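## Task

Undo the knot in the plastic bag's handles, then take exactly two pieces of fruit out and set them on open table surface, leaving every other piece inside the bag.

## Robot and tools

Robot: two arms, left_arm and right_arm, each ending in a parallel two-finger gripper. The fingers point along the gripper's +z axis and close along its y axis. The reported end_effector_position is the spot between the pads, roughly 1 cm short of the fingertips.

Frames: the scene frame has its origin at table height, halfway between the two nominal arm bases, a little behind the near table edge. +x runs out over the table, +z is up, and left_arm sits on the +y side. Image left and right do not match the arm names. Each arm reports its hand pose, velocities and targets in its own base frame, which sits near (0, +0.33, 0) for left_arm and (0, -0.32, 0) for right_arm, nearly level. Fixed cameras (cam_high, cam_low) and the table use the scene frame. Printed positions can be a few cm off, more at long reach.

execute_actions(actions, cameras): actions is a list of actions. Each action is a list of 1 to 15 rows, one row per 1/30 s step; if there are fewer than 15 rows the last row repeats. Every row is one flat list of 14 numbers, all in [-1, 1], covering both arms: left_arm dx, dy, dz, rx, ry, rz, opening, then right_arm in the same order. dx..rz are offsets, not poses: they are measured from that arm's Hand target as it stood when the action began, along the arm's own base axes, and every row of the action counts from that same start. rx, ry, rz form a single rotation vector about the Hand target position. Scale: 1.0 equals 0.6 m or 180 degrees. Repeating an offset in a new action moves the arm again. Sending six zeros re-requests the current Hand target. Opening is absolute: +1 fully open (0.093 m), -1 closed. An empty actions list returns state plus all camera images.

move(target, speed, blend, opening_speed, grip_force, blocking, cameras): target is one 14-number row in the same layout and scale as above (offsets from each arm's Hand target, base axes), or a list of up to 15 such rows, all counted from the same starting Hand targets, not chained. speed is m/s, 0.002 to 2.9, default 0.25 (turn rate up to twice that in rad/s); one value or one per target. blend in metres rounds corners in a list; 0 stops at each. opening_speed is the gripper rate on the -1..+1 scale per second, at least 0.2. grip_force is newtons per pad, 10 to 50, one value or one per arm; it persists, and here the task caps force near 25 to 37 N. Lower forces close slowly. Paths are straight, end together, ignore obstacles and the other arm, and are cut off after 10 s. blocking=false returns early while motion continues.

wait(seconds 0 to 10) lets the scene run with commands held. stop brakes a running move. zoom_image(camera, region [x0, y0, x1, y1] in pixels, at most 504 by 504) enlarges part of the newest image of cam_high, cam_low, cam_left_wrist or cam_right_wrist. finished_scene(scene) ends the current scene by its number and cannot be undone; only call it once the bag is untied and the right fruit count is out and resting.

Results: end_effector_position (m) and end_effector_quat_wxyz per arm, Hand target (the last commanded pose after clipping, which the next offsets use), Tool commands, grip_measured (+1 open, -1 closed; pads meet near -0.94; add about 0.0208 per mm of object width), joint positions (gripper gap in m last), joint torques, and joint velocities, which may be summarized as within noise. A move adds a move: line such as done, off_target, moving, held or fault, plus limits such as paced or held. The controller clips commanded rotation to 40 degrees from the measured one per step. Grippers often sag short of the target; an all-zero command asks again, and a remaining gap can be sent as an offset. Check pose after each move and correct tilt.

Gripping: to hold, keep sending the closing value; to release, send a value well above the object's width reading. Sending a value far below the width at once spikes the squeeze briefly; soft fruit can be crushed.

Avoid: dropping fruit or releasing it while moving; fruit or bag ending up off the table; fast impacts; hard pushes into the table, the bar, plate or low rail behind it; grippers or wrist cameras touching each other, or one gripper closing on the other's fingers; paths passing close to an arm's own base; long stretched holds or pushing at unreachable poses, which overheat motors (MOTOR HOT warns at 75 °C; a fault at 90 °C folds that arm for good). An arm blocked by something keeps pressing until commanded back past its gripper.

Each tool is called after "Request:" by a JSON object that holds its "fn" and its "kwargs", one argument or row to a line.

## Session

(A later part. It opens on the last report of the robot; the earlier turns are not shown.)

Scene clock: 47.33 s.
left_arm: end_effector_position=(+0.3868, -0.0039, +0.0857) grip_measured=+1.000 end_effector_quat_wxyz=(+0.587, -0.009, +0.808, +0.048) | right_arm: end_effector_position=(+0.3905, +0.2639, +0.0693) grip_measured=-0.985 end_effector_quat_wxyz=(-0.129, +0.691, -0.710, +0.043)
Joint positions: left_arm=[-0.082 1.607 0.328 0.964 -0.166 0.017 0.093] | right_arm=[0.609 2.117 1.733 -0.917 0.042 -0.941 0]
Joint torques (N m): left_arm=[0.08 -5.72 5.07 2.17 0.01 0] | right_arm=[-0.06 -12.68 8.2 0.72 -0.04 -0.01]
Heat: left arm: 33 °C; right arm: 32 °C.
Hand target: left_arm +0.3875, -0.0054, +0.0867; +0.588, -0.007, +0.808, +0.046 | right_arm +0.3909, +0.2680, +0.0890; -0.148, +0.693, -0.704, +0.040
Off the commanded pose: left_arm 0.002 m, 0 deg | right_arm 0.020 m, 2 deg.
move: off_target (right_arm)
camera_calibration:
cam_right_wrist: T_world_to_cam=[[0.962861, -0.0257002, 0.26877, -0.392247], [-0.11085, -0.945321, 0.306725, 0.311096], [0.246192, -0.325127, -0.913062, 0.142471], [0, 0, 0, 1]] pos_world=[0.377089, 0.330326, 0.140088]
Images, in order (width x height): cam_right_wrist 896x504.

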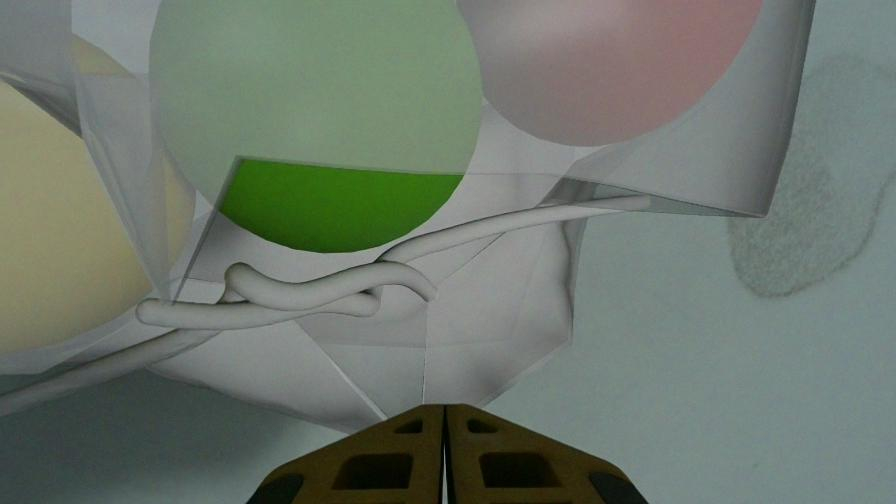

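Request:
{"fn": "move", "kwargs": {
  "target": [
    [0,0,0,0,0,0,1,0.006,0.02,0.0,0,0,0,-0.6],
    [0,0,0,0,0,0,1,0.006,0.038,-0.09,0,0,0,-0.6]
  ],
  "speed": 0.08,
  "cameras": ["cam_right_wrist"]
}}

Request:
{"fn": "move", "kwargs": {
  "target": [0,0,0,0,0,0,1,0,0,0,0,0,0,-1],
  "cameras": ["cam_right_wrist"]
}}

Scene clock: 50.53 s.
left_arm: end_effector_position=(+0.3868, -0.0039, +0.0857) grip_measured=+1.000 end_effector_quat_wxyz=(+0.587, -0.009, +0.808, +0.048) | right_arm: end_effector_position=(+0.3961, +0.2854, +0.0456) grip_measured=-0.601 end_effector_quat_wxyz=(-0.150, +0.692, -0.705, +0.042)
Joint positions: left_arm=[-0.082 1.607 0.328 0.964 -0.166 0.017 0.093] | right_arm=[0.639 2.167 1.704 -0.797 0.042 -0.919 0.016]
Joint torques (N m): left_arm=[-0.02 -5.74 5.03 2.16 0.02 0.01] | right_arm=[0.53 -8.39 6.09 1.09 0.08 0.15]
Heat: left arm: 33 °C; right arm: 33 °C.
Hand target: left_arm +0.3875, -0.0054, +0.0867; +0.588, -0.007, +0.808, +0.046 | right_arm +0.3944, +0.2909, +0.0349; -0.148, +0.693, -0.704, +0.040
Off the commanded pose: left_arm 0.002 m, 0 deg | right_arm 0.012 m, 0 deg.
move: off_target (right_arm)
camera_calibration:
cam_right_wrist: T_world_to_cam=[[0.954509, -0.0259158, 0.297052, -0.388555], [-0.111484, -0.954984, 0.274911, 0.343755], [0.276556, -0.295522, -0.914431, 0.106023], [0, 0, 0, 1]] pos_world=[0.379881, 0.349543, 0.11787]
Images, in order (width x height): cam_right_wrist 896x504.

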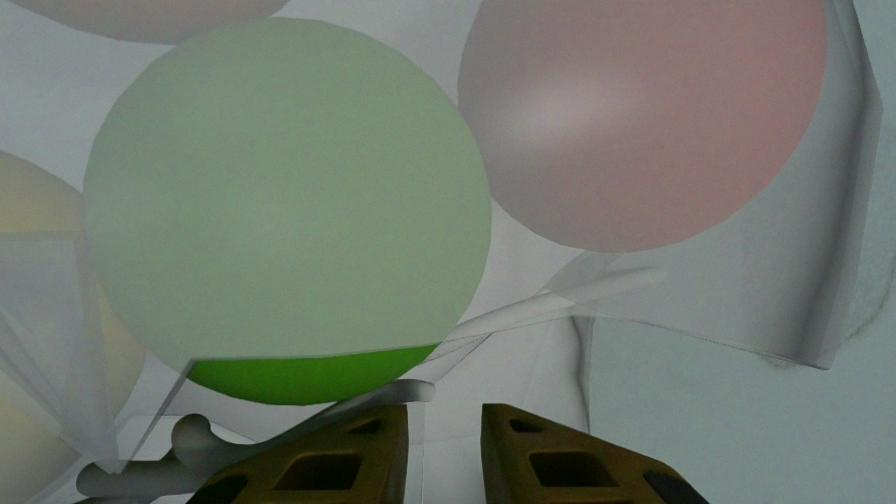

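Scene clock: 51.03 s.
left_arm: end_effector_position=(+0.3868, -0.0039, +0.0857) grip_measured=+1.000 end_effector_quat_wxyz=(+0.587, -0.009, +0.808, +0.048) | right_arm: end_effector_position=(+0.3962, +0.2854, +0.0456) grip_measured=-0.985 end_effector_quat_wxyz=(-0.150, +0.692, -0.705, +0.042)
Joint positions: left_arm=[-0.082 1.607 0.328 0.964 -0.166 0.017 0.093] | right_arm=[0.639 2.167 1.704 -0.797 0.042 -0.919 0]
Joint torques (N m): left_arm=[-0.03 -5.76 5.07 2.17 0.01 0.01] | right_arm=[0.61 -8.38 6.11 1.16 0.06 0.14]
Heat: left arm: 33 °C; right arm: 33 °C.
Hand target: left_arm +0.3875, -0.0054, +0.0867; +0.588, -0.007, +0.808, +0.046 | right_arm +0.3943, +0.2908, +0.0349; -0.148, +0.693, -0.704, +0.040
Off the commanded pose: left_arm 0.002 m, 0 deg | right_arm 0.012 m, 0 deg.
move: off_target (right_arm)
camera_calibration:
cam_right_wrist: T_world_to_cam=[[0.954412, -0.0260116, 0.297358, -0.388645], [-0.1116, -0.955045, 0.274654, 0.343833], [0.276846, -0.295318, -0.914409, 0.105904], [0, 0, 0, 1]] pos_world=[0.37998, 0.349542, 0.117971]
Images, in order (width x height): cam_right_wrist 896x504.

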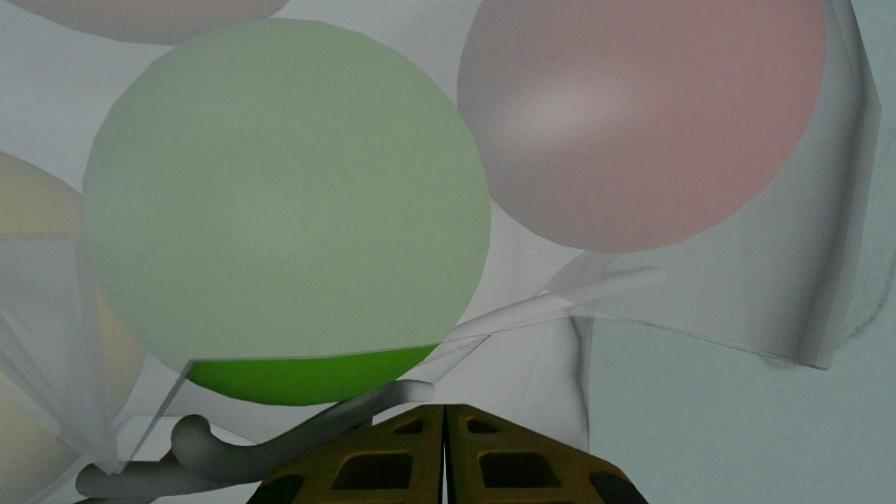

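Request:
{"fn": "move", "kwargs": {
  "target": [
    [0,0,0,0,0,0,1,0,-0.015,0.12,0,0,0,-0.5],
    [0,0,0,0,0,0,1,-0.01,0.01,0.12,0.0916,0.0386,-0.4802,-0.5]
  ],
  "cameras": ["cam_right_wrist"]
}}

Scene clock: 56.83 s.
left_arm: end_effector_position=(+0.3868, -0.0039, +0.0857) grip_measured=+1.000 end_effector_quat_wxyz=(+0.587, -0.009, +0.808, +0.048) | right_arm: end_effector_position=(+0.3888, +0.2916, +0.1113) grip_measured=-0.501 end_effector_quat_wxyz=(+0.133, +0.001, +0.991, +0.006)
Joint positions: left_arm=[-0.082 1.607 0.328 0.964 -0.166 0.017 0.093] | right_arm=[0.699 2.238 2.098 -1.217 0.162 0.685 0.021]
Joint torques (N m): left_arm=[0.05 -5.79 5.04 2.17 0.02 0] | right_arm=[0.65 -8.43 8.98 0.58 0.31 0.11]
Heat: left arm: 34 °C; right arm: 33 °C.
Hand target: left_arm +0.3875, -0.0054, +0.0867; +0.588, -0.007, +0.808, +0.046 | right_arm +0.3883, +0.2969, +0.1069; +0.130, -0.001, +0.991, +0.000
Off the commanded pose: left_arm 0.002 m, 0 deg | right_arm 0.007 m, 1 deg.
move: done
camera_calibration:
cam_right_wrist: T_world_to_cam=[[0.00913159, -0.999742, 0.0208068, 0.281309], [-0.983601, -0.00523213, 0.180281, 0.403458], [-0.180125, -0.0221118, -0.983395, 0.275438], [0, 0, 0, 1]] pos_world=[0.443886, 0.289438, 0.192276]
Images, in order (width x height): cam_right_wrist 896x504.

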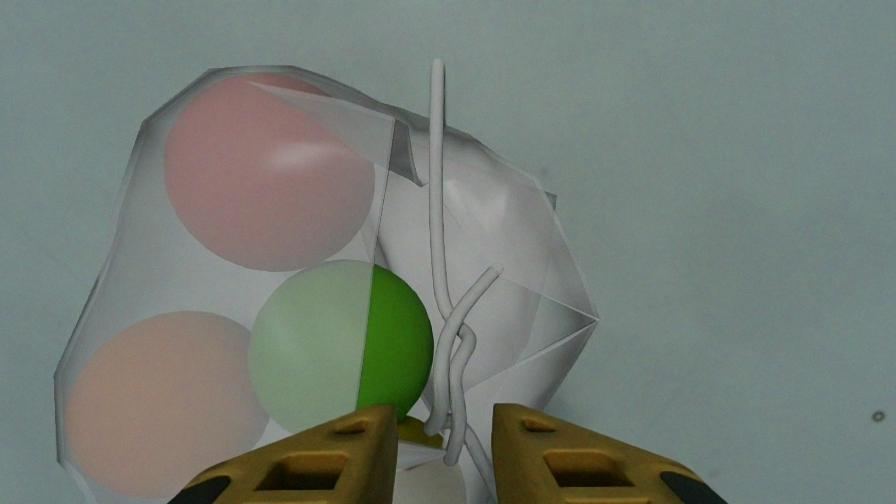

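Request:
{"fn": "move", "kwargs": {
  "target": [
    [0,0,0,0,0,0,1,0.025,-0.03,-0.03,0,0,0,-0.4],
    [0,0,0,0,0,0,1,0.028,-0.03,-0.108,0,0,0,-0.4]
  ],
  "speed": 0.1,
  "cameras": ["cam_right_wrist"]
}}

Request:
{"fn": "move", "kwargs": {
  "target": [0,0,0,0,0,0,1,0,0,0,0,0,0,-1],
  "cameras": ["cam_right_wrist"]
}}

Scene clock: 59.60 s.
left_arm: end_effector_position=(+0.3868, -0.0039, +0.0857) grip_measured=+1.000 end_effector_quat_wxyz=(+0.587, -0.009, +0.808, +0.048) | right_arm: end_effector_position=(+0.4041, +0.2760, +0.0530) grip_measured=-0.401 end_effector_quat_wxyz=(+0.134, +0.005, +0.991, +0.001)
Joint positions: left_arm=[-0.082 1.607 0.328 0.964 -0.166 0.017 0.093] | right_arm=[0.655 2.256 1.896 -0.996 0.162 0.646 0.026]
Joint torques (N m): left_arm=[-0.01 -5.76 5 2.17 0.01 0.01] | right_arm=[-0.09 -8.95 6.09 0.95 0.19 -0.01]
Heat: left arm: 34 °C; right arm: 33 °C.
Hand target: left_arm +0.3875, -0.0054, +0.0867; +0.588, -0.007, +0.808, +0.046 | right_arm +0.4051, +0.2789, +0.0421; +0.130, -0.001, +0.991, +0.000
Off the commanded pose: left_arm 0.002 m, 0 deg | right_arm 0.011 m, 1 deg.
move: off_target (right_arm)
camera_calibration:
cam_right_wrist: T_world_to_cam=[[0.00121334, -0.999543, 0.0302, 0.269424], [-0.9838, 0.00422069, 0.17922, 0.426441], [-0.179266, -0.0299282, -0.983345, 0.222362], [0, 0, 0, 1]] pos_world=[0.459068, 0.274156, 0.134095]
Images, in order (width x height): cam_right_wrist 896x504.

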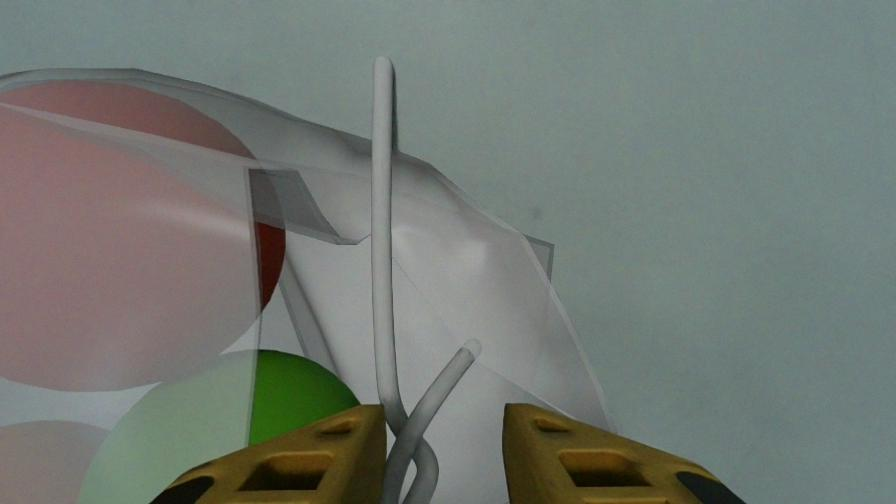

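Scene clock: 60.10 s.
left_arm: end_effector_position=(+0.3868, -0.0039, +0.0857) grip_measured=+1.000 end_effector_quat_wxyz=(+0.587, -0.009, +0.808, +0.048) | right_arm: end_effector_position=(+0.4042, +0.2761, +0.0530) grip_measured=-0.985 end_effector_quat_wxyz=(+0.134, +0.004, +0.991, +0.001)
Joint positions: left_arm=[-0.082 1.607 0.328 0.964 -0.166 0.017 0.093] | right_arm=[0.655 2.256 1.896 -0.995 0.162 0.646 0]
Joint torques (N m): left_arm=[0.02 -5.74 5.05 2.18 0 0] | right_arm=[-0.05 -8.88 6.11 0.97 0.18 -0.01]
Heat: left arm: 34 °C; right arm: 33 °C.
Hand target: left_arm +0.3875, -0.0054, +0.0867; +0.588, -0.007, +0.808, +0.046 | right_arm +0.4051, +0.2788, +0.0421; +0.130, -0.001, +0.991, +0.000
Off the commanded pose: left_arm 0.002 m, 0 deg | right_arm 0.011 m, 1 deg.
move: off_target (right_arm)
camera_calibration:
cam_right_wrist: T_world_to_cam=[[0.00158228, -0.999548, 0.0300372, 0.269378], [-0.983856, 0.00381921, 0.178919, 0.426715], [-0.178952, -0.0298354, -0.983405, 0.222222], [0, 0, 0, 1]] pos_world=[0.459167, 0.274256, 0.134095]
Images, in order (width x height): cam_right_wrist 896x504.

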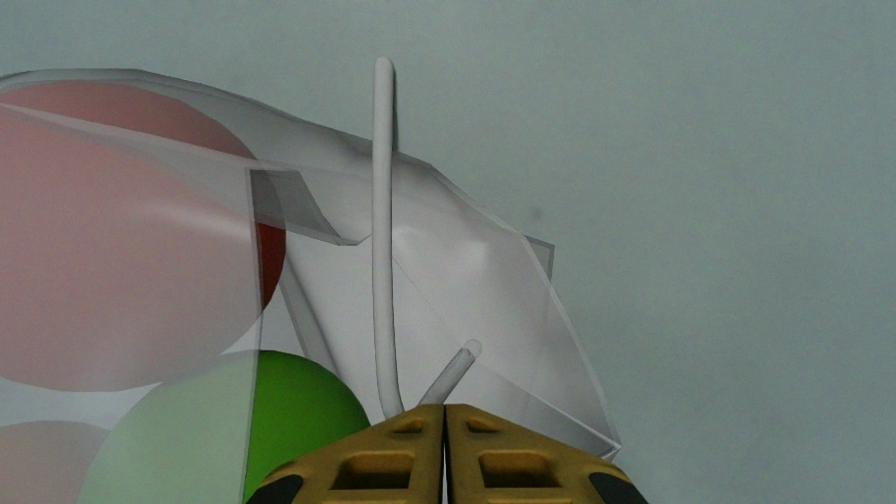

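Request:
{"fn": "move", "kwargs": {
  "target": [
    [0,0,0,0,0,0,1,0,0,0.015,0,0,0,-0.45],
    [0,0,0,0,0,0,1,0.005,0.002,-0.03,0,0,0,-0.45]
  ],
  "speed": 0.08
}}

Request:
{"fn": "move", "kwargs": {
  "target": [0,0,0,0,0,0,1,0,0,0,0,0,0,-1],
  "cameras": ["cam_right_wrist"]
}}

Scene clock: 62.53 s.
left_arm: end_effector_position=(+0.3868, -0.0039, +0.0857) grip_measured=+1.000 end_effector_quat_wxyz=(+0.587, -0.009, +0.808, +0.048) | right_arm: end_effector_position=(+0.4087, +0.2781, +0.0392) grip_measured=-0.451 end_effector_quat_wxyz=(+0.138, +0.005, +0.990, +0.004)
Joint positions: left_arm=[-0.082 1.607 0.328 0.964 -0.166 0.017 0.093] | right_arm=[0.652 2.276 1.873 -0.942 0.162 0.645 0.024]
Joint torques (N m): left_arm=[0.02 -5.76 5.04 2.15 0.02 0] | right_arm=[-0.03 -8.54 5.7 0.95 0.2 -0.01]
Heat: left arm: 34 °C; right arm: 33 °C.
Hand target: left_arm +0.3875, -0.0054, +0.0867; +0.588, -0.007, +0.808, +0.046 | right_arm +0.4081, +0.2800, +0.0241; +0.130, +0.000, +0.991, +0.000
Off the commanded pose: left_arm 0.002 m, 0 deg | right_arm 0.015 m, 1 deg.
move: off_target (right_arm)

Scene clock: 63.03 s.
left_arm: end_effector_position=(+0.3868, -0.0039, +0.0857) grip_measured=+1.000 end_effector_quat_wxyz=(+0.587, -0.009, +0.808, +0.048) | right_arm: end_effector_position=(+0.4089, +0.2783, +0.0392) grip_measured=-0.985 end_effector_quat_wxyz=(+0.138, +0.005, +0.990, +0.004)
Joint positions: left_arm=[-0.082 1.607 0.328 0.964 -0.166 0.017 0.093] | right_arm=[0.652 2.276 1.873 -0.941 0.162 0.644 0]
Joint torques (N m): left_arm=[0.05 -5.75 5.05 2.17 0 0.02] | right_arm=[-0.02 -8.57 5.71 0.99 0.18 -0.03]
Heat: left arm: 34 °C; right arm: 33 °C.
Hand target: left_arm +0.3875, -0.0054, +0.0867; +0.588, -0.007, +0.808, +0.046 | right_arm +0.4082, +0.2800, +0.0241; +0.130, -0.001, +0.991, +0.000
Off the commanded pose: left_arm 0.002 m, 0 deg | right_arm 0.015 m, 1 deg.
move: off_target (right_arm)
camera_calibration:
cam_right_wrist: T_world_to_cam=[[0.000912191, -0.99971, 0.0240458, 0.272531], [-0.98534, 0.00320372, 0.170575, 0.434864], [-0.170602, -0.0238489, -0.985051, 0.204582], [0, 0, 0, 1]] pos_world=[0.463142, 0.275938, 0.120793]
Images, in order (width x height): cam_right_wrist 896x504.

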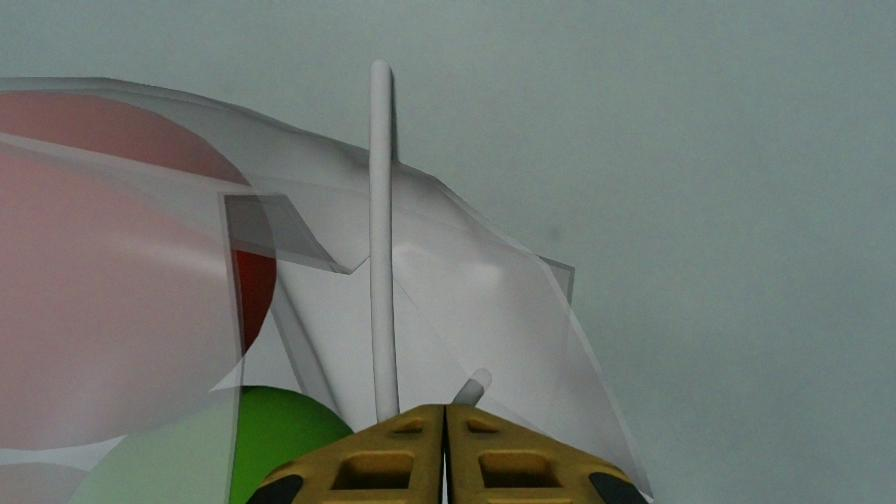

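Request:
{"fn": "move", "kwargs": {
  "target": [
    [0,0,0,0,0,0,1,0,0,0.015,0,0,0,-0.45],
    [0,0,0,0,0,0,1,0.0,-0.003,-0.03,0,0,0,-0.45]
  ],
  "speed": 0.07
}}

Request:
{"fn": "move", "kwargs": {
  "target": [0,0,0,0,0,0,1,0,0,0,0,0,0,-1],
  "cameras": ["cam_right_wrist"]
}}

Scene clock: 65.43 s.
left_arm: end_effector_position=(+0.3868, -0.0039, +0.0857) grip_measured=+1.000 end_effector_quat_wxyz=(+0.587, -0.009, +0.808, +0.048) | right_arm: end_effector_position=(+0.4094, +0.2762, +0.0209) grip_measured=-0.451 end_effector_quat_wxyz=(+0.137, +0.006, +0.990, +0.003)
Joint positions: left_arm=[-0.082 1.607 0.328 0.964 -0.166 0.017 0.093] | right_arm=[0.649 2.29 1.822 -0.879 0.162 0.641 0.024]
Joint torques (N m): left_arm=[0.02 -5.78 5.08 2.17 0.01 0.02] | right_arm=[0.01 -8.59 5.61 0.96 0.18 -0.02]
Heat: left arm: 35 °C; right arm: 33 °C.
Hand target: left_arm +0.3875, -0.0054, +0.0867; +0.588, -0.007, +0.808, +0.046 | right_arm +0.4082, +0.2782, +0.0061; +0.130, -0.001, +0.991, +0.000
Off the commanded pose: left_arm 0.002 m, 0 deg | right_arm 0.015 m, 1 deg.
move: off_target (right_arm)

Scene clock: 65.93 s.
left_arm: end_effector_position=(+0.3868, -0.0039, +0.0857) grip_measured=+1.000 end_effector_quat_wxyz=(+0.587, -0.009, +0.808, +0.048) | right_arm: end_effector_position=(+0.4096, +0.2763, +0.0210) grip_measured=-0.985 end_effector_quat_wxyz=(+0.138, +0.005, +0.990, +0.003)
Joint positions: left_arm=[-0.082 1.607 0.328 0.964 -0.166 0.017 0.093] | right_arm=[0.649 2.29 1.822 -0.878 0.162 0.641 0]
Joint torques (N m): left_arm=[0.02 -5.78 5.07 2.16 0.02 0] | right_arm=[0.08 -8.65 5.63 0.98 0.17 -0.03]
Heat: left arm: 35 °C; right arm: 33 °C.
Hand target: left_arm +0.3875, -0.0054, +0.0867; +0.588, -0.007, +0.808, +0.046 | right_arm +0.4081, +0.2782, +0.0061; +0.130, -0.001, +0.991, +0.000
Off the commanded pose: left_arm 0.002 m, 0 deg | right_arm 0.015 m, 1 deg.
move: off_target (right_arm)
camera_calibration:
cam_right_wrist: T_world_to_cam=[[-0.0000893339, -0.999677, 0.0254132, 0.271387], [-0.98532, 0.00442644, 0.170659, 0.438309], [-0.170716, -0.0250249, -0.985002, 0.1871], [0, 0, 0, 1]] pos_world=[0.46384, 0.274041, 0.102596]
Images, in order (width x height): cam_right_wrist 896x504.

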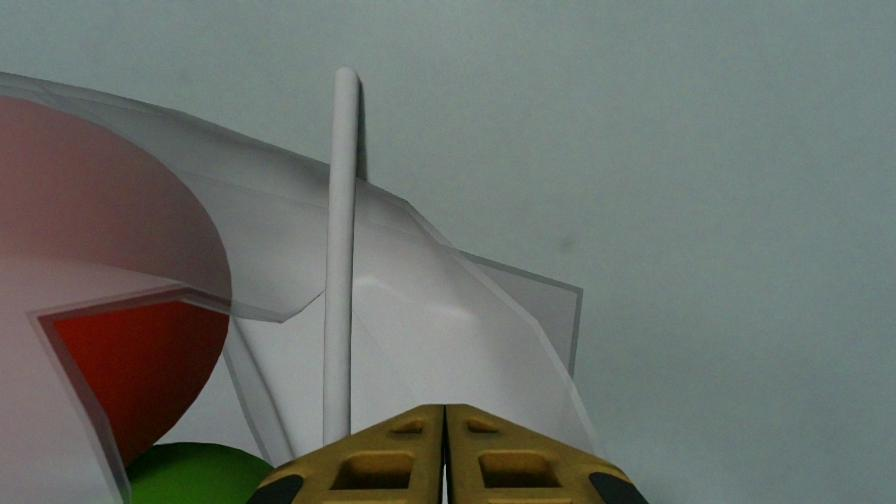

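Request:
{"fn": "move", "kwargs": {
  "target": [0,0,0,0,0,0,1,-0.03,0.0,0.14,0,0,0,-1],
  "speed": 0.15,
  "cameras": ["cam_right_wrist"]
}}

Scene clock: 67.73 s.
left_arm: end_effector_position=(+0.3868, -0.0039, +0.0857) grip_measured=+1.000 end_effector_quat_wxyz=(+0.587, -0.009, +0.808, +0.048) | right_arm: end_effector_position=(+0.3905, +0.2722, +0.0714) grip_measured=-0.985 end_effector_quat_wxyz=(+0.116, +0.000, +0.993, -0.012)
Joint positions: left_arm=[-0.082 1.607 0.328 0.964 -0.166 0.017 0.093] | right_arm=[0.666 2.234 1.941 -1.107 0.162 0.651 0]
Joint torques (N m): left_arm=[0.01 -5.78 5.03 2.16 0.01 0] | right_arm=[0.59 -12.9 8.35 0.53 0.23 0.11]
Heat: left arm: 35 °C; right arm: 34 °C.
Hand target: left_arm +0.3875, -0.0054, +0.0867; +0.588, -0.007, +0.808, +0.046 | right_arm +0.3901, +0.2783, +0.0902; +0.130, -0.001, +0.991, +0.000
Off the commanded pose: left_arm 0.002 m, 0 deg | right_arm 0.020 m, 2 deg.
move: off_target (right_arm)
camera_calibration:
cam_right_wrist: T_world_to_cam=[[0.00925689, -0.998373, 0.0562607, 0.259679], [-0.97703, 0.00294872, 0.213083, 0.40511], [-0.212902, -0.0569408, -0.975413, 0.257772], [0, 0, 0, 1]] pos_world=[0.448281, 0.27274, 0.150503]
Images, in order (width x height): cam_right_wrist 896x504.

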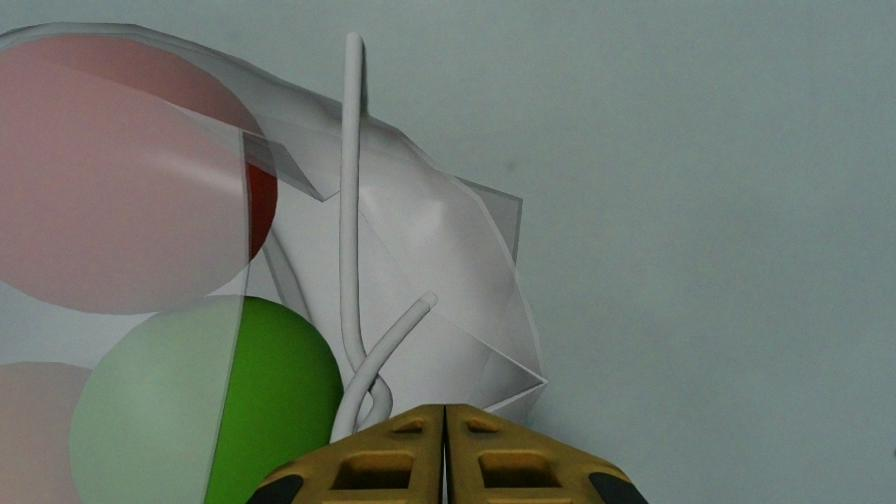

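Request:
{"fn": "move", "kwargs": {
  "target": [
    [0,0,0,0,0,0,1,0.016,0.003,-0.03,0,0,0,-0.6],
    [0,0,0,0,0,0,1,0.017,0.003,-0.115,0,0,0,-0.6]
  ],
  "speed": 0.07,
  "cameras": ["cam_right_wrist"]
}}

Request:
{"fn": "move", "kwargs": {
  "target": [0,0,0,0,0,0,1,0,0,0,0,0,0,-1],
  "cameras": ["cam_right_wrist"]
}}

Scene clock: 71.40 s.
left_arm: end_effector_position=(+0.3868, -0.0039, +0.0857) grip_measured=+1.000 end_effector_quat_wxyz=(+0.587, -0.009, +0.808, +0.048) | right_arm: end_effector_position=(+0.3993, +0.2779, +0.0327) grip_measured=-0.601 end_effector_quat_wxyz=(+0.133, +0.002, +0.991, +0.001)
Joint positions: left_arm=[-0.082 1.607 0.328 0.964 -0.166 0.017 0.093] | right_arm=[0.664 2.259 1.819 -0.918 0.162 0.651 0.016]
Joint torques (N m): left_arm=[-0.01 -5.71 5.08 2.17 0.01 0.01] | right_arm=[-0.09 -8.75 5.91 0.99 0.21 0.01]
Heat: left arm: 35 °C; right arm: 35 °C.
Hand target: left_arm +0.3875, -0.0054, +0.0867; +0.588, -0.007, +0.808, +0.046 | right_arm +0.4004, +0.2800, +0.0210; +0.130, -0.001, +0.991, +0.000
Off the commanded pose: left_arm 0.002 m, 0 deg | right_arm 0.012 m, 0 deg.
move: off_target (right_arm)
camera_calibration:
cam_right_wrist: T_world_to_cam=[[0.00589221, -0.999528, 0.0301492, 0.270026], [-0.983633, -0.000363525, 0.180184, 0.426557], [-0.180088, -0.0307174, -0.983171, 0.202095], [0, 0, 0, 1]] pos_world=[0.45438, 0.276261, 0.113694]
Images, in order (width x height): cam_right_wrist 896x504.

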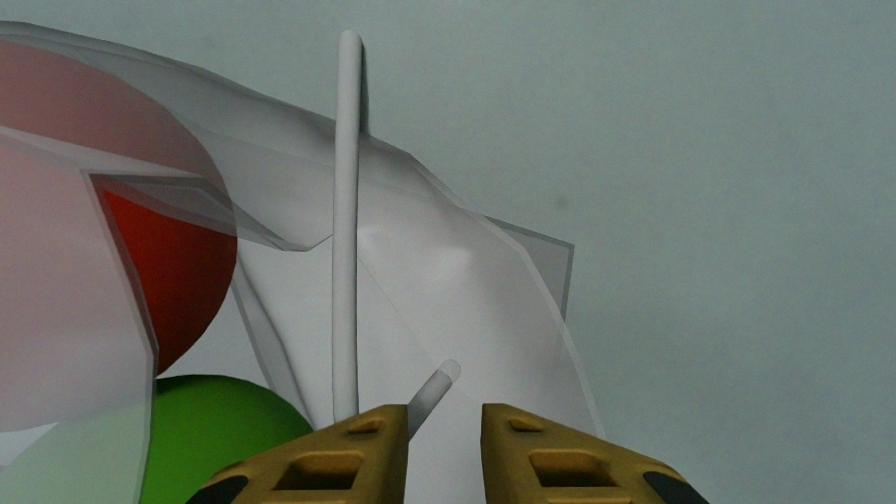

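Scene clock: 71.90 s.
left_arm: end_effector_position=(+0.3868, -0.0039, +0.0857) grip_measured=+1.000 end_effector_quat_wxyz=(+0.587, -0.009, +0.808, +0.048) | right_arm: end_effector_position=(+0.3998, +0.2782, +0.0328) grip_measured=-0.985 end_effector_quat_wxyz=(+0.134, +0.002, +0.991, +0.002)
Joint positions: left_arm=[-0.082 1.607 0.328 0.964 -0.166 0.017 0.093] | right_arm=[0.664 2.259 1.819 -0.915 0.162 0.651 0]
Joint torques (N m): left_arm=[-0.01 -5.72 5.03 2.17 -0.01 0.01] | right_arm=[-0.09 -8.79 5.83 0.96 0.22 0.01]
Heat: left arm: 35 °C; right arm: 35 °C.
Hand target: left_arm +0.3875, -0.0054, +0.0867; +0.588, -0.007, +0.808, +0.046 | right_arm +0.4003, +0.2799, +0.0210; +0.130, -0.001, +0.991, +0.000
Off the commanded pose: left_arm 0.002 m, 0 deg | right_arm 0.012 m, 1 deg.
move: off_target (right_arm)
camera_calibration:
cam_right_wrist: T_world_to_cam=[[0.00587108, -0.999576, 0.0285342, 0.270417], [-0.984015, -0.00069603, 0.178085, 0.427297], [-0.177989, -0.0291236, -0.983601, 0.201102], [0, 0, 0, 1]] pos_world=[0.454673, 0.276457, 0.113993]
Images, in order (width x height): cam_right_wrist 896x504.

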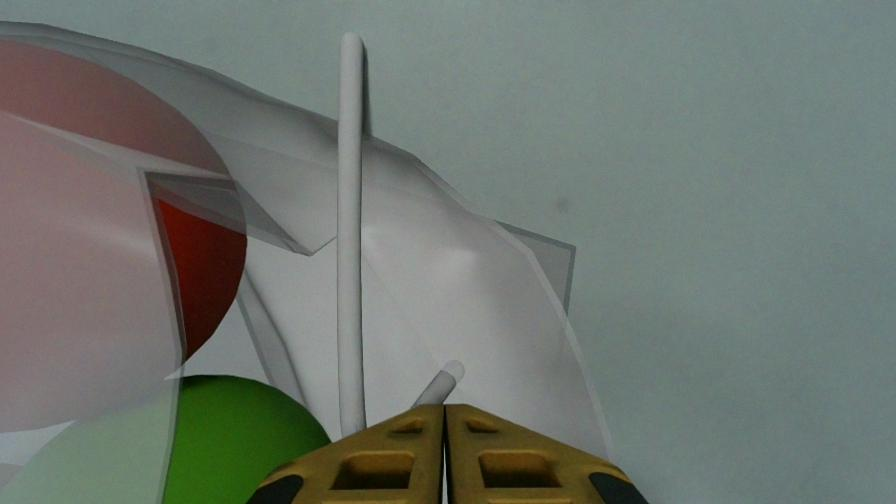

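Request:
{"fn": "move", "kwargs": {
  "target": [
    [0,0,0,0,0,0,1,0,0,0.1,0,0,0,-0.5],
    [0,0,0,0,0,0,1,0.0,0.005,0.1,0.058,0,-0.214,-0.5]
  ],
  "speed": 0.15,
  "cameras": ["cam_right_wrist"]
}}

Scene clock: 76.87 s.
left_arm: end_effector_position=(+0.3868, -0.0039, +0.0857) grip_measured=+1.000 end_effector_quat_wxyz=(+0.587, -0.009, +0.808, +0.048) | right_arm: end_effector_position=(+0.3992, +0.2776, +0.0720) grip_measured=-0.501 end_effector_quat_wxyz=(+0.119, +0.337, +0.933, +0.037)
Joint positions: left_arm=[-0.082 1.607 0.328 0.964 -0.166 0.017 0.093] | right_arm=[0.664 2.259 1.981 -1.101 0.162 1.341 0.021]
Joint torques (N m): left_arm=[0.02 -5.79 5.01 2.17 0.01 0.01] | right_arm=[0.27 -10.86 8.98 0.53 0.23 0.12]
Heat: left arm: 35 °C; right arm: 35 °C.
Hand target: left_arm +0.3875, -0.0054, +0.0867; +0.588, -0.007, +0.808, +0.046 | right_arm +0.4003, +0.2830, +0.0811; +0.123, +0.338, +0.932, +0.046
Off the commanded pose: left_arm 0.002 m, 0 deg | right_arm 0.011 m, 1 deg.
move: off_target (right_arm)
camera_calibration:
cam_right_wrist: T_world_to_cam=[[-0.613031, -0.781255, -0.117619, 0.4657], [-0.78083, 0.576428, 0.240907, 0.173933], [-0.12041, 0.239524, -0.963395, 0.140464], [0, 0, 0, 1]] pos_world=[0.438214, 0.229927, 0.148196]
Images, in order (width x height): cam_right_wrist 896x504.

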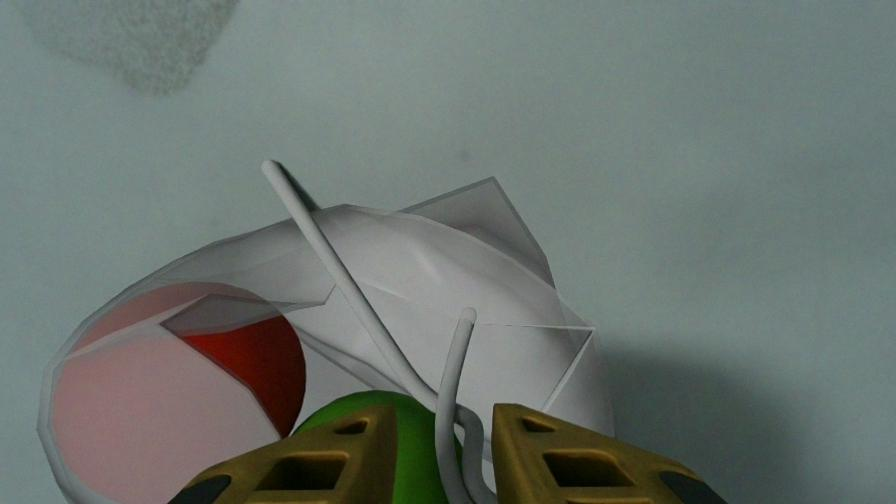

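Request:
{"fn": "move", "kwargs": {
  "target": [0,0,0,0,0,0,1,-0.003,0.004,-0.112,0,0,0,-0.5],
  "speed": 0.07,
  "cameras": ["cam_right_wrist"]
}}

Request:
{"fn": "move", "kwargs": {
  "target": [0,0,0,0,0,0,1,0,0,0,0,0,0,-1],
  "cameras": ["cam_right_wrist"]
}}

Scene clock: 79.60 s.
left_arm: end_effector_position=(+0.3868, -0.0039, +0.0857) grip_measured=+1.000 end_effector_quat_wxyz=(+0.587, -0.009, +0.808, +0.048) | right_arm: end_effector_position=(+0.4012, +0.2791, +0.0258) grip_measured=-0.501 end_effector_quat_wxyz=(+0.126, +0.341, +0.931, +0.048)
Joint positions: left_arm=[-0.082 1.607 0.328 0.964 -0.166 0.017 0.093] | right_arm=[0.664 2.272 1.813 -0.896 0.162 1.348 0.021]
Joint torques (N m): left_arm=[-0.03 -5.74 5.08 2.17 0.01 0.01] | right_arm=[0.79 -8.88 5.87 0.93 0.24 0.13]
Heat: left arm: 36 °C; right arm: 35 °C.
Hand target: left_arm +0.3875, -0.0054, +0.0867; +0.588, -0.007, +0.808, +0.046 | right_arm +0.3985, +0.2854, +0.0140; +0.123, +0.338, +0.932, +0.046
Off the commanded pose: left_arm 0.002 m, 0 deg | right_arm 0.014 m, 1 deg.
move: off_target (right_arm)
camera_calibration:
cam_right_wrist: T_world_to_cam=[[-0.616033, -0.774709, -0.142576, 0.462729], [-0.781326, 0.577925, 0.235654, 0.185689], [-0.100165, 0.25657, -0.961321, 0.0829342], [0, 0, 0, 1]] pos_world=[0.438447, 0.229888, 0.101942]
Images, in order (width x height): cam_right_wrist 896x504.

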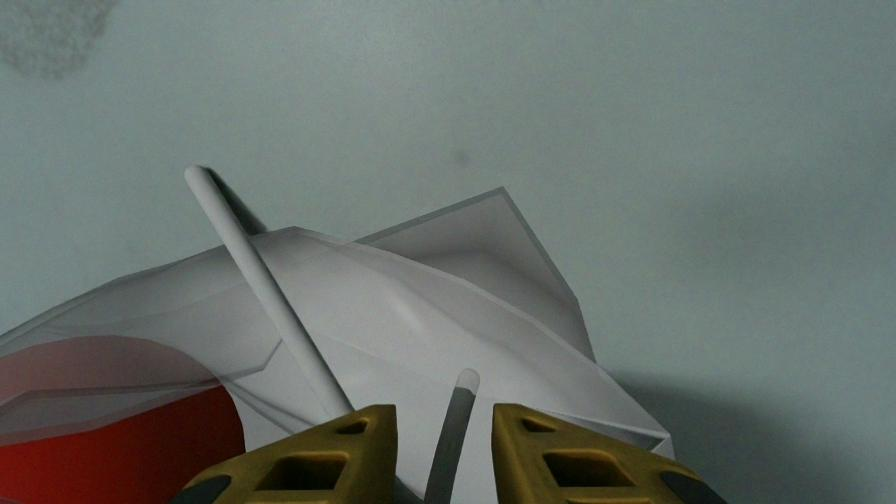

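Scene clock: 80.10 s.
left_arm: end_effector_position=(+0.3868, -0.0039, +0.0857) grip_measured=+1.000 end_effector_quat_wxyz=(+0.587, -0.009, +0.808, +0.048) | right_arm: end_effector_position=(+0.4013, +0.2792, +0.0259) grip_measured=-0.985 end_effector_quat_wxyz=(+0.126, +0.341, +0.930, +0.048)
Joint positions: left_arm=[-0.082 1.607 0.328 0.964 -0.166 0.017 0.093] | right_arm=[0.664 2.272 1.813 -0.895 0.162 1.348 0]
Joint torques (N m): left_arm=[0.03 -5.68 5.07 2.18 0.01 0] | right_arm=[0.79 -8.7 5.83 0.93 0.24 0.12]
Heat: left arm: 36 °C; right arm: 35 °C.
Hand target: left_arm +0.3875, -0.0054, +0.0867; +0.588, -0.007, +0.808, +0.046 | right_arm +0.3985, +0.2854, +0.0140; +0.123, +0.338, +0.932, +0.046
Off the commanded pose: left_arm 0.002 m, 0 deg | right_arm 0.014 m, 1 deg.
move: off_target (right_arm)
camera_calibration:
cam_right_wrist: T_world_to_cam=[[-0.61595, -0.774693, -0.143027, 0.462811], [-0.78143, 0.57781, 0.235592, 0.18571], [-0.0998687, 0.256878, -0.96127, 0.0827014], [0, 0, 0, 1]] pos_world=[0.438446, 0.229987, 0.101941]
Images, in order (width x height): cam_right_wrist 896x504.

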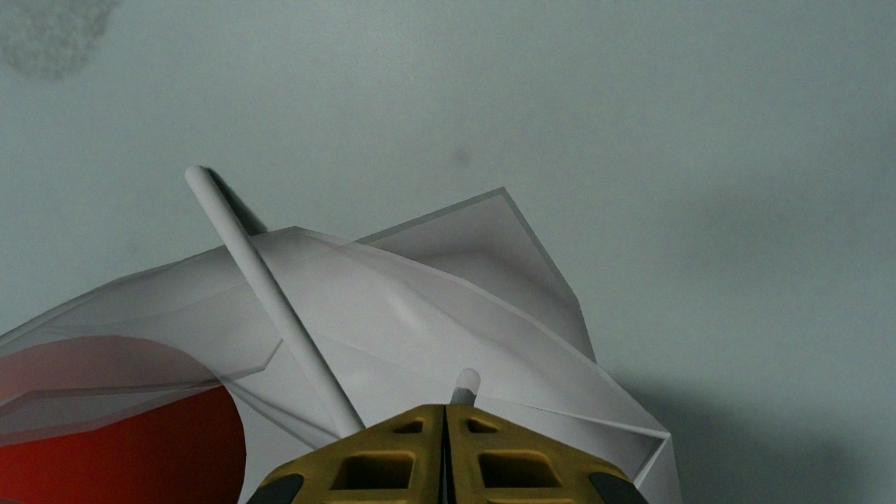

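Request:
{"fn": "move", "kwargs": {
  "target": [0,0,0,0,0,0,1,0,-0.01,0.1,0,0,0,-1],
  "speed": 0.08,
  "cameras": ["cam_right_wrist"]
}}

Scene clock: 82.10 s.
left_arm: end_effector_position=(+0.3868, -0.0039, +0.0857) grip_measured=+1.000 end_effector_quat_wxyz=(+0.587, -0.009, +0.808, +0.048) | right_arm: end_effector_position=(+0.3951, +0.2744, +0.0512) grip_measured=-0.985 end_effector_quat_wxyz=(+0.112, +0.340, +0.934, +0.026)
Joint positions: left_arm=[-0.082 1.607 0.328 0.964 -0.166 0.017 0.093] | right_arm=[0.664 2.272 1.924 -1.059 0.162 1.348 0]
Joint torques (N m): left_arm=[0.02 -5.79 5.05 2.18 0.01 0] | right_arm=[-0.02 -13.57 8.75 0.48 0.24 0]
Heat: left arm: 36 °C; right arm: 35 °C.
Hand target: left_arm +0.3875, -0.0054, +0.0867; +0.588, -0.007, +0.808, +0.046 | right_arm +0.3986, +0.2794, +0.0740; +0.123, +0.338, +0.932, +0.046
Off the commanded pose: left_arm 0.002 m, 0 deg | right_arm 0.024 m, 3 deg.
move: off_target (right_arm)
camera_calibration:
cam_right_wrist: T_world_to_cam=[[-0.620833, -0.778502, -0.092203, 0.459236], [-0.771382, 0.585675, 0.248907, 0.170945], [-0.139773, 0.225653, -0.964129, 0.132193], [0, 0, 0, 1]] pos_world=[0.43545, 0.227568, 0.127245]
Images, in order (width x height): cam_right_wrist 896x504.

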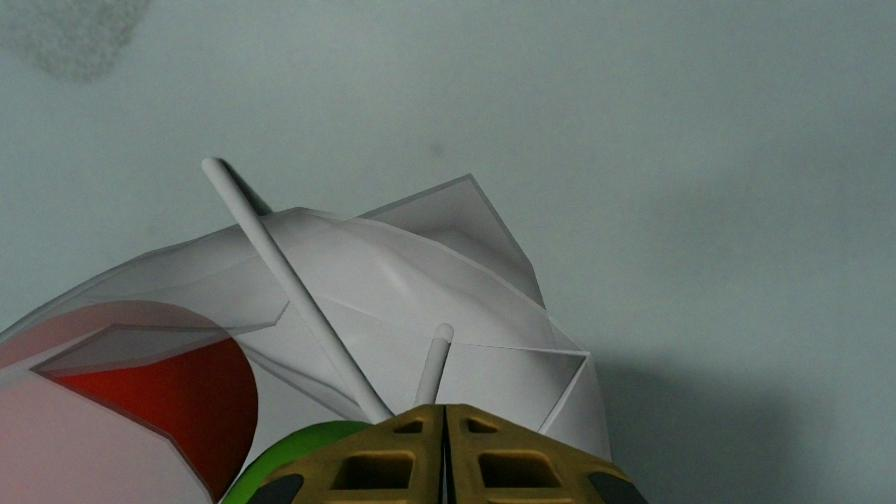

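Request:
{"fn": "move", "kwargs": {
  "target": [
    [0,0,0,0,0,0,1,0.003,0.012,-0.02,0,0,0,-0.5],
    [0,0,0,0,0,0,1,0.003,0.012,-0.126,0,0,0,-0.5]
  ],
  "speed": 0.06,
  "cameras": ["cam_right_wrist"]
}}

Request:
{"fn": "move", "kwargs": {
  "target": [0,0,0,0,0,0,1,0,0,0,0,0,0,-1],
  "cameras": ["cam_right_wrist"]
}}

Scene clock: 85.17 s.
left_arm: end_effector_position=(+0.3868, -0.0039, +0.0857) grip_measured=+1.000 end_effector_quat_wxyz=(+0.587, -0.009, +0.808, +0.048) | right_arm: end_effector_position=(+0.4035, +0.2811, +0.0115) grip_measured=-0.501 end_effector_quat_wxyz=(+0.126, +0.341, +0.930, +0.049)
Joint positions: left_arm=[-0.082 1.607 0.328 0.964 -0.166 0.017 0.093] | right_arm=[0.664 2.296 1.795 -0.851 0.162 1.349 0.021]
Joint torques (N m): left_arm=[0.06 -5.76 5.09 2.16 0.01 0.01] | right_arm=[0.7 -8.7 5.63 0.9 0.24 0.11]
Heat: left arm: 36 °C; right arm: 35 °C.
Hand target: left_arm +0.3875, -0.0054, +0.0867; +0.588, -0.007, +0.808, +0.046 | right_arm +0.4003, +0.2866, -0.0017; +0.123, +0.338, +0.932, +0.046
Off the commanded pose: left_arm 0.002 m, 0 deg | right_arm 0.014 m, 1 deg.
move: off_target (right_arm)
camera_calibration:
cam_right_wrist: T_world_to_cam=[[-0.61593, -0.774282, -0.145321, 0.463482], [-0.781672, 0.577687, 0.235089, 0.18978], [-0.0980746, 0.258392, -0.961049, 0.0675279], [0, 0, 0, 1]] pos_world=[0.440441, 0.231783, 0.0876362]
Images, in order (width x height): cam_right_wrist 896x504.

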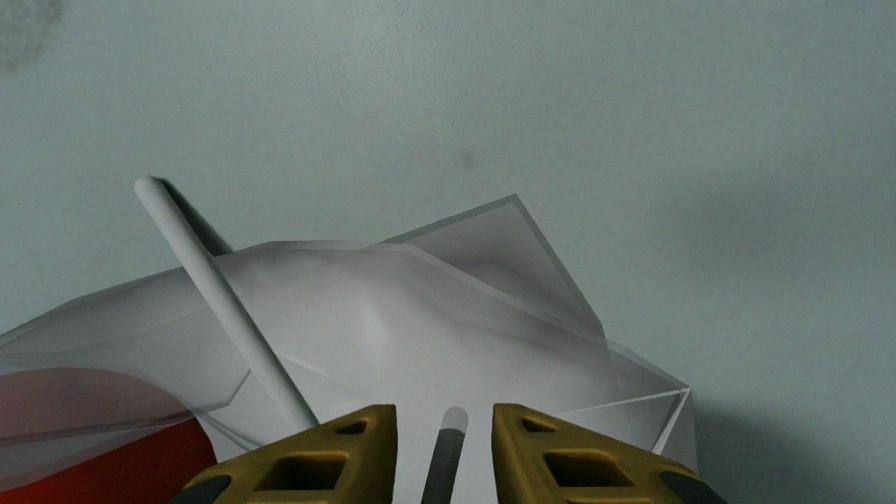

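Scene clock: 85.67 s.
left_arm: end_effector_position=(+0.3868, -0.0039, +0.0857) grip_measured=+1.000 end_effector_quat_wxyz=(+0.587, -0.009, +0.808, +0.048) | right_arm: end_effector_position=(+0.4036, +0.2812, +0.0115) grip_measured=-0.985 end_effector_quat_wxyz=(+0.126, +0.341, +0.930, +0.049)
Joint positions: left_arm=[-0.082 1.607 0.328 0.964 -0.166 0.017 0.093] | right_arm=[0.664 2.296 1.795 -0.85 0.162 1.349 0]
Joint torques (N m): left_arm=[-0.03 -5.75 5.05 2.16 0 0] | right_arm=[0.73 -8.73 5.71 0.93 0.24 0.1]
Heat: left arm: 36 °C; right arm: 35 °C.
Hand target: left_arm +0.3875, -0.0054, +0.0867; +0.588, -0.007, +0.808, +0.046 | right_arm +0.4003, +0.2866, -0.0017; +0.123, +0.338, +0.932, +0.046
Off the commanded pose: left_arm 0.002 m, 0 deg | right_arm 0.015 m, 1 deg.
move: off_target (right_arm)
camera_calibration:
cam_right_wrist: T_world_to_cam=[[-0.615861, -0.774193, -0.146087, 0.463557], [-0.781803, 0.577592, 0.234887, 0.189955], [-0.0974695, 0.258869, -0.960982, 0.0671533], [0, 0, 0, 1]] pos_world=[0.44054, 0.231782, 0.0876346]
Images, in order (width x height): cam_right_wrist 896x504.

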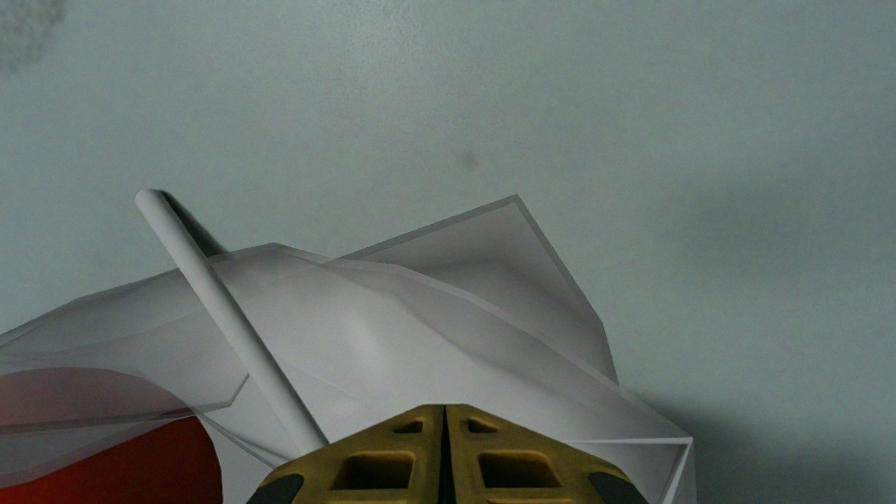

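Request:
{"fn": "move", "kwargs": {
  "target": [0,0,0,0,0,0,1,0.03,-0.06,0.1,0,0,0,-1],
  "speed": 0.08,
  "cameras": ["cam_right_wrist","cam_high"]
}}

Scene clock: 87.57 s.
left_arm: end_effector_position=(+0.3868, -0.0039, +0.0857) grip_measured=+1.000 end_effector_quat_wxyz=(+0.587, -0.009, +0.808, +0.048) | right_arm: end_effector_position=(+0.4148, +0.2435, +0.0336) grip_measured=-0.985 end_effector_quat_wxyz=(+0.113, +0.342, +0.933, +0.022)
Joint positions: left_arm=[-0.082 1.607 0.328 0.964 -0.166 0.017 0.093] | right_arm=[0.585 2.275 1.858 -0.982 0.156 1.275 0]
Joint torques (N m): left_arm=[0.01 -5.78 5.04 2.16 0.01 0] | right_arm=[0.03 -13.9 8.61 0.5 0.09 -0.01]
Heat: left arm: 36 °C; right arm: 36 °C.
Hand target: left_arm +0.3875, -0.0054, +0.0867; +0.588, -0.007, +0.808, +0.046 | right_arm +0.4183, +0.2506, +0.0584; +0.123, +0.338, +0.932, +0.046
Off the commanded pose: left_arm 0.002 m, 0 deg | right_arm 0.026 m, 3 deg.
move: off_target (right_arm)
camera_calibration:
cam_right_wrist: T_world_to_cam=[[-0.625648, -0.775265, -0.0867686, 0.446762], [-0.767787, 0.592261, 0.244397, 0.205595], [-0.138083, 0.219527, -0.965785, 0.125748], [0, 0, 0, 1]] pos_world=[0.454733, 0.196989, 0.109963]
Images, in order (width x height): cam_high 896x504, cam_right_wrist 896x504.

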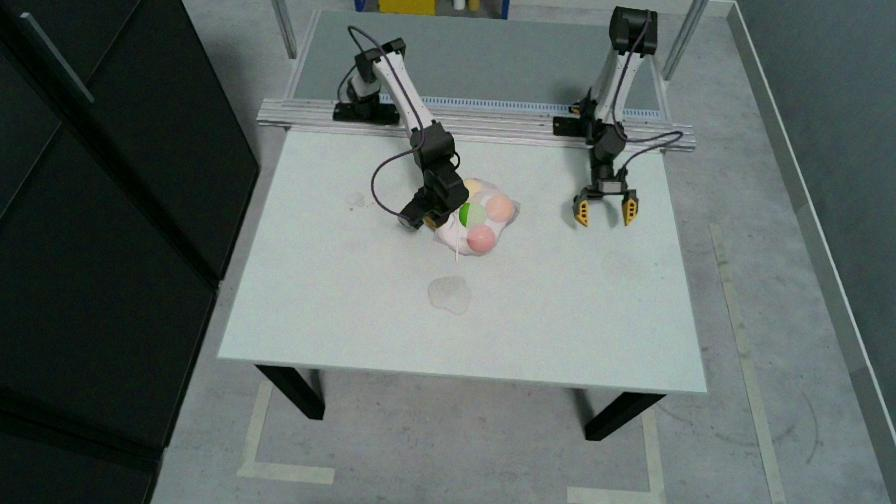

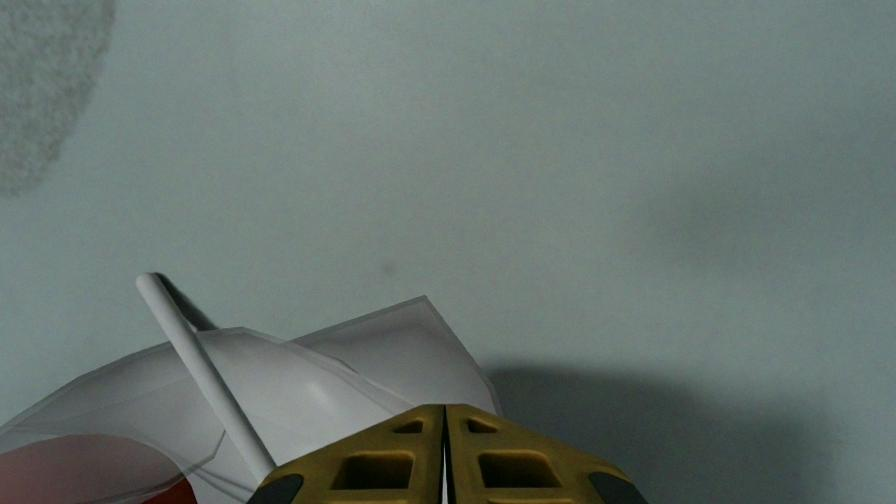

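Request:
{"fn": "move", "kwargs": {
  "target": [0,0,0,0,0,0,1,0.0,-0.05,0.13,0,0,0,-1],
  "speed": 0.08,
  "cameras": ["cam_right_wrist"]
}}

Scene clock: 89.60 s.
left_arm: end_effector_position=(+0.3868, -0.0039, +0.0857) grip_measured=+1.000 end_effector_quat_wxyz=(+0.587, -0.009, +0.808, +0.048) | right_arm: end_effector_position=(+0.4182, +0.2167, +0.1129) grip_measured=-0.985 end_effector_quat_wxyz=(+0.113, +0.342, +0.933, +0.024)
Joint positions: left_arm=[-0.082 1.607 0.328 0.964 -0.166 0.017 0.093] | right_arm=[0.529 2.202 2.053 -1.24 0.144 1.219 0]
Joint torques (N m): left_arm=[0.03 -5.74 5.08 2.16 0.01 0.01] | right_arm=[-0.08 -13.3 8.75 0.57 0.11 -0.02]
Heat: left arm: 36 °C; right arm: 37 °C.
Hand target: left_arm +0.3875, -0.0054, +0.0867; +0.588, -0.007, +0.808, +0.046 | right_arm +0.4183, +0.2205, +0.1363; +0.123, +0.338, +0.932, +0.046
Off the commanded pose: left_arm 0.002 m, 0 deg | right_arm 0.024 m, 3 deg.
move: off_target (right_arm)
camera_calibration:
cam_right_wrist: T_world_to_cam=[[-0.624824, -0.775629, -0.0894144, 0.435079], [-0.768459, 0.590675, 0.246119, 0.205152], [-0.138082, 0.222492, -0.965106, 0.208106], [0, 0, 0, 1]] pos_world=[0.458235, 0.16998, 0.189255]
Images, in order (width x height): cam_right_wrist 896x504.

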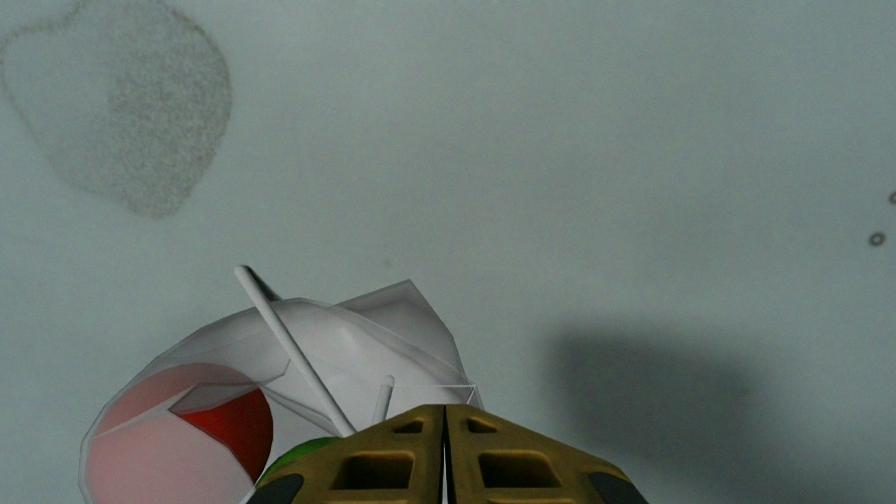

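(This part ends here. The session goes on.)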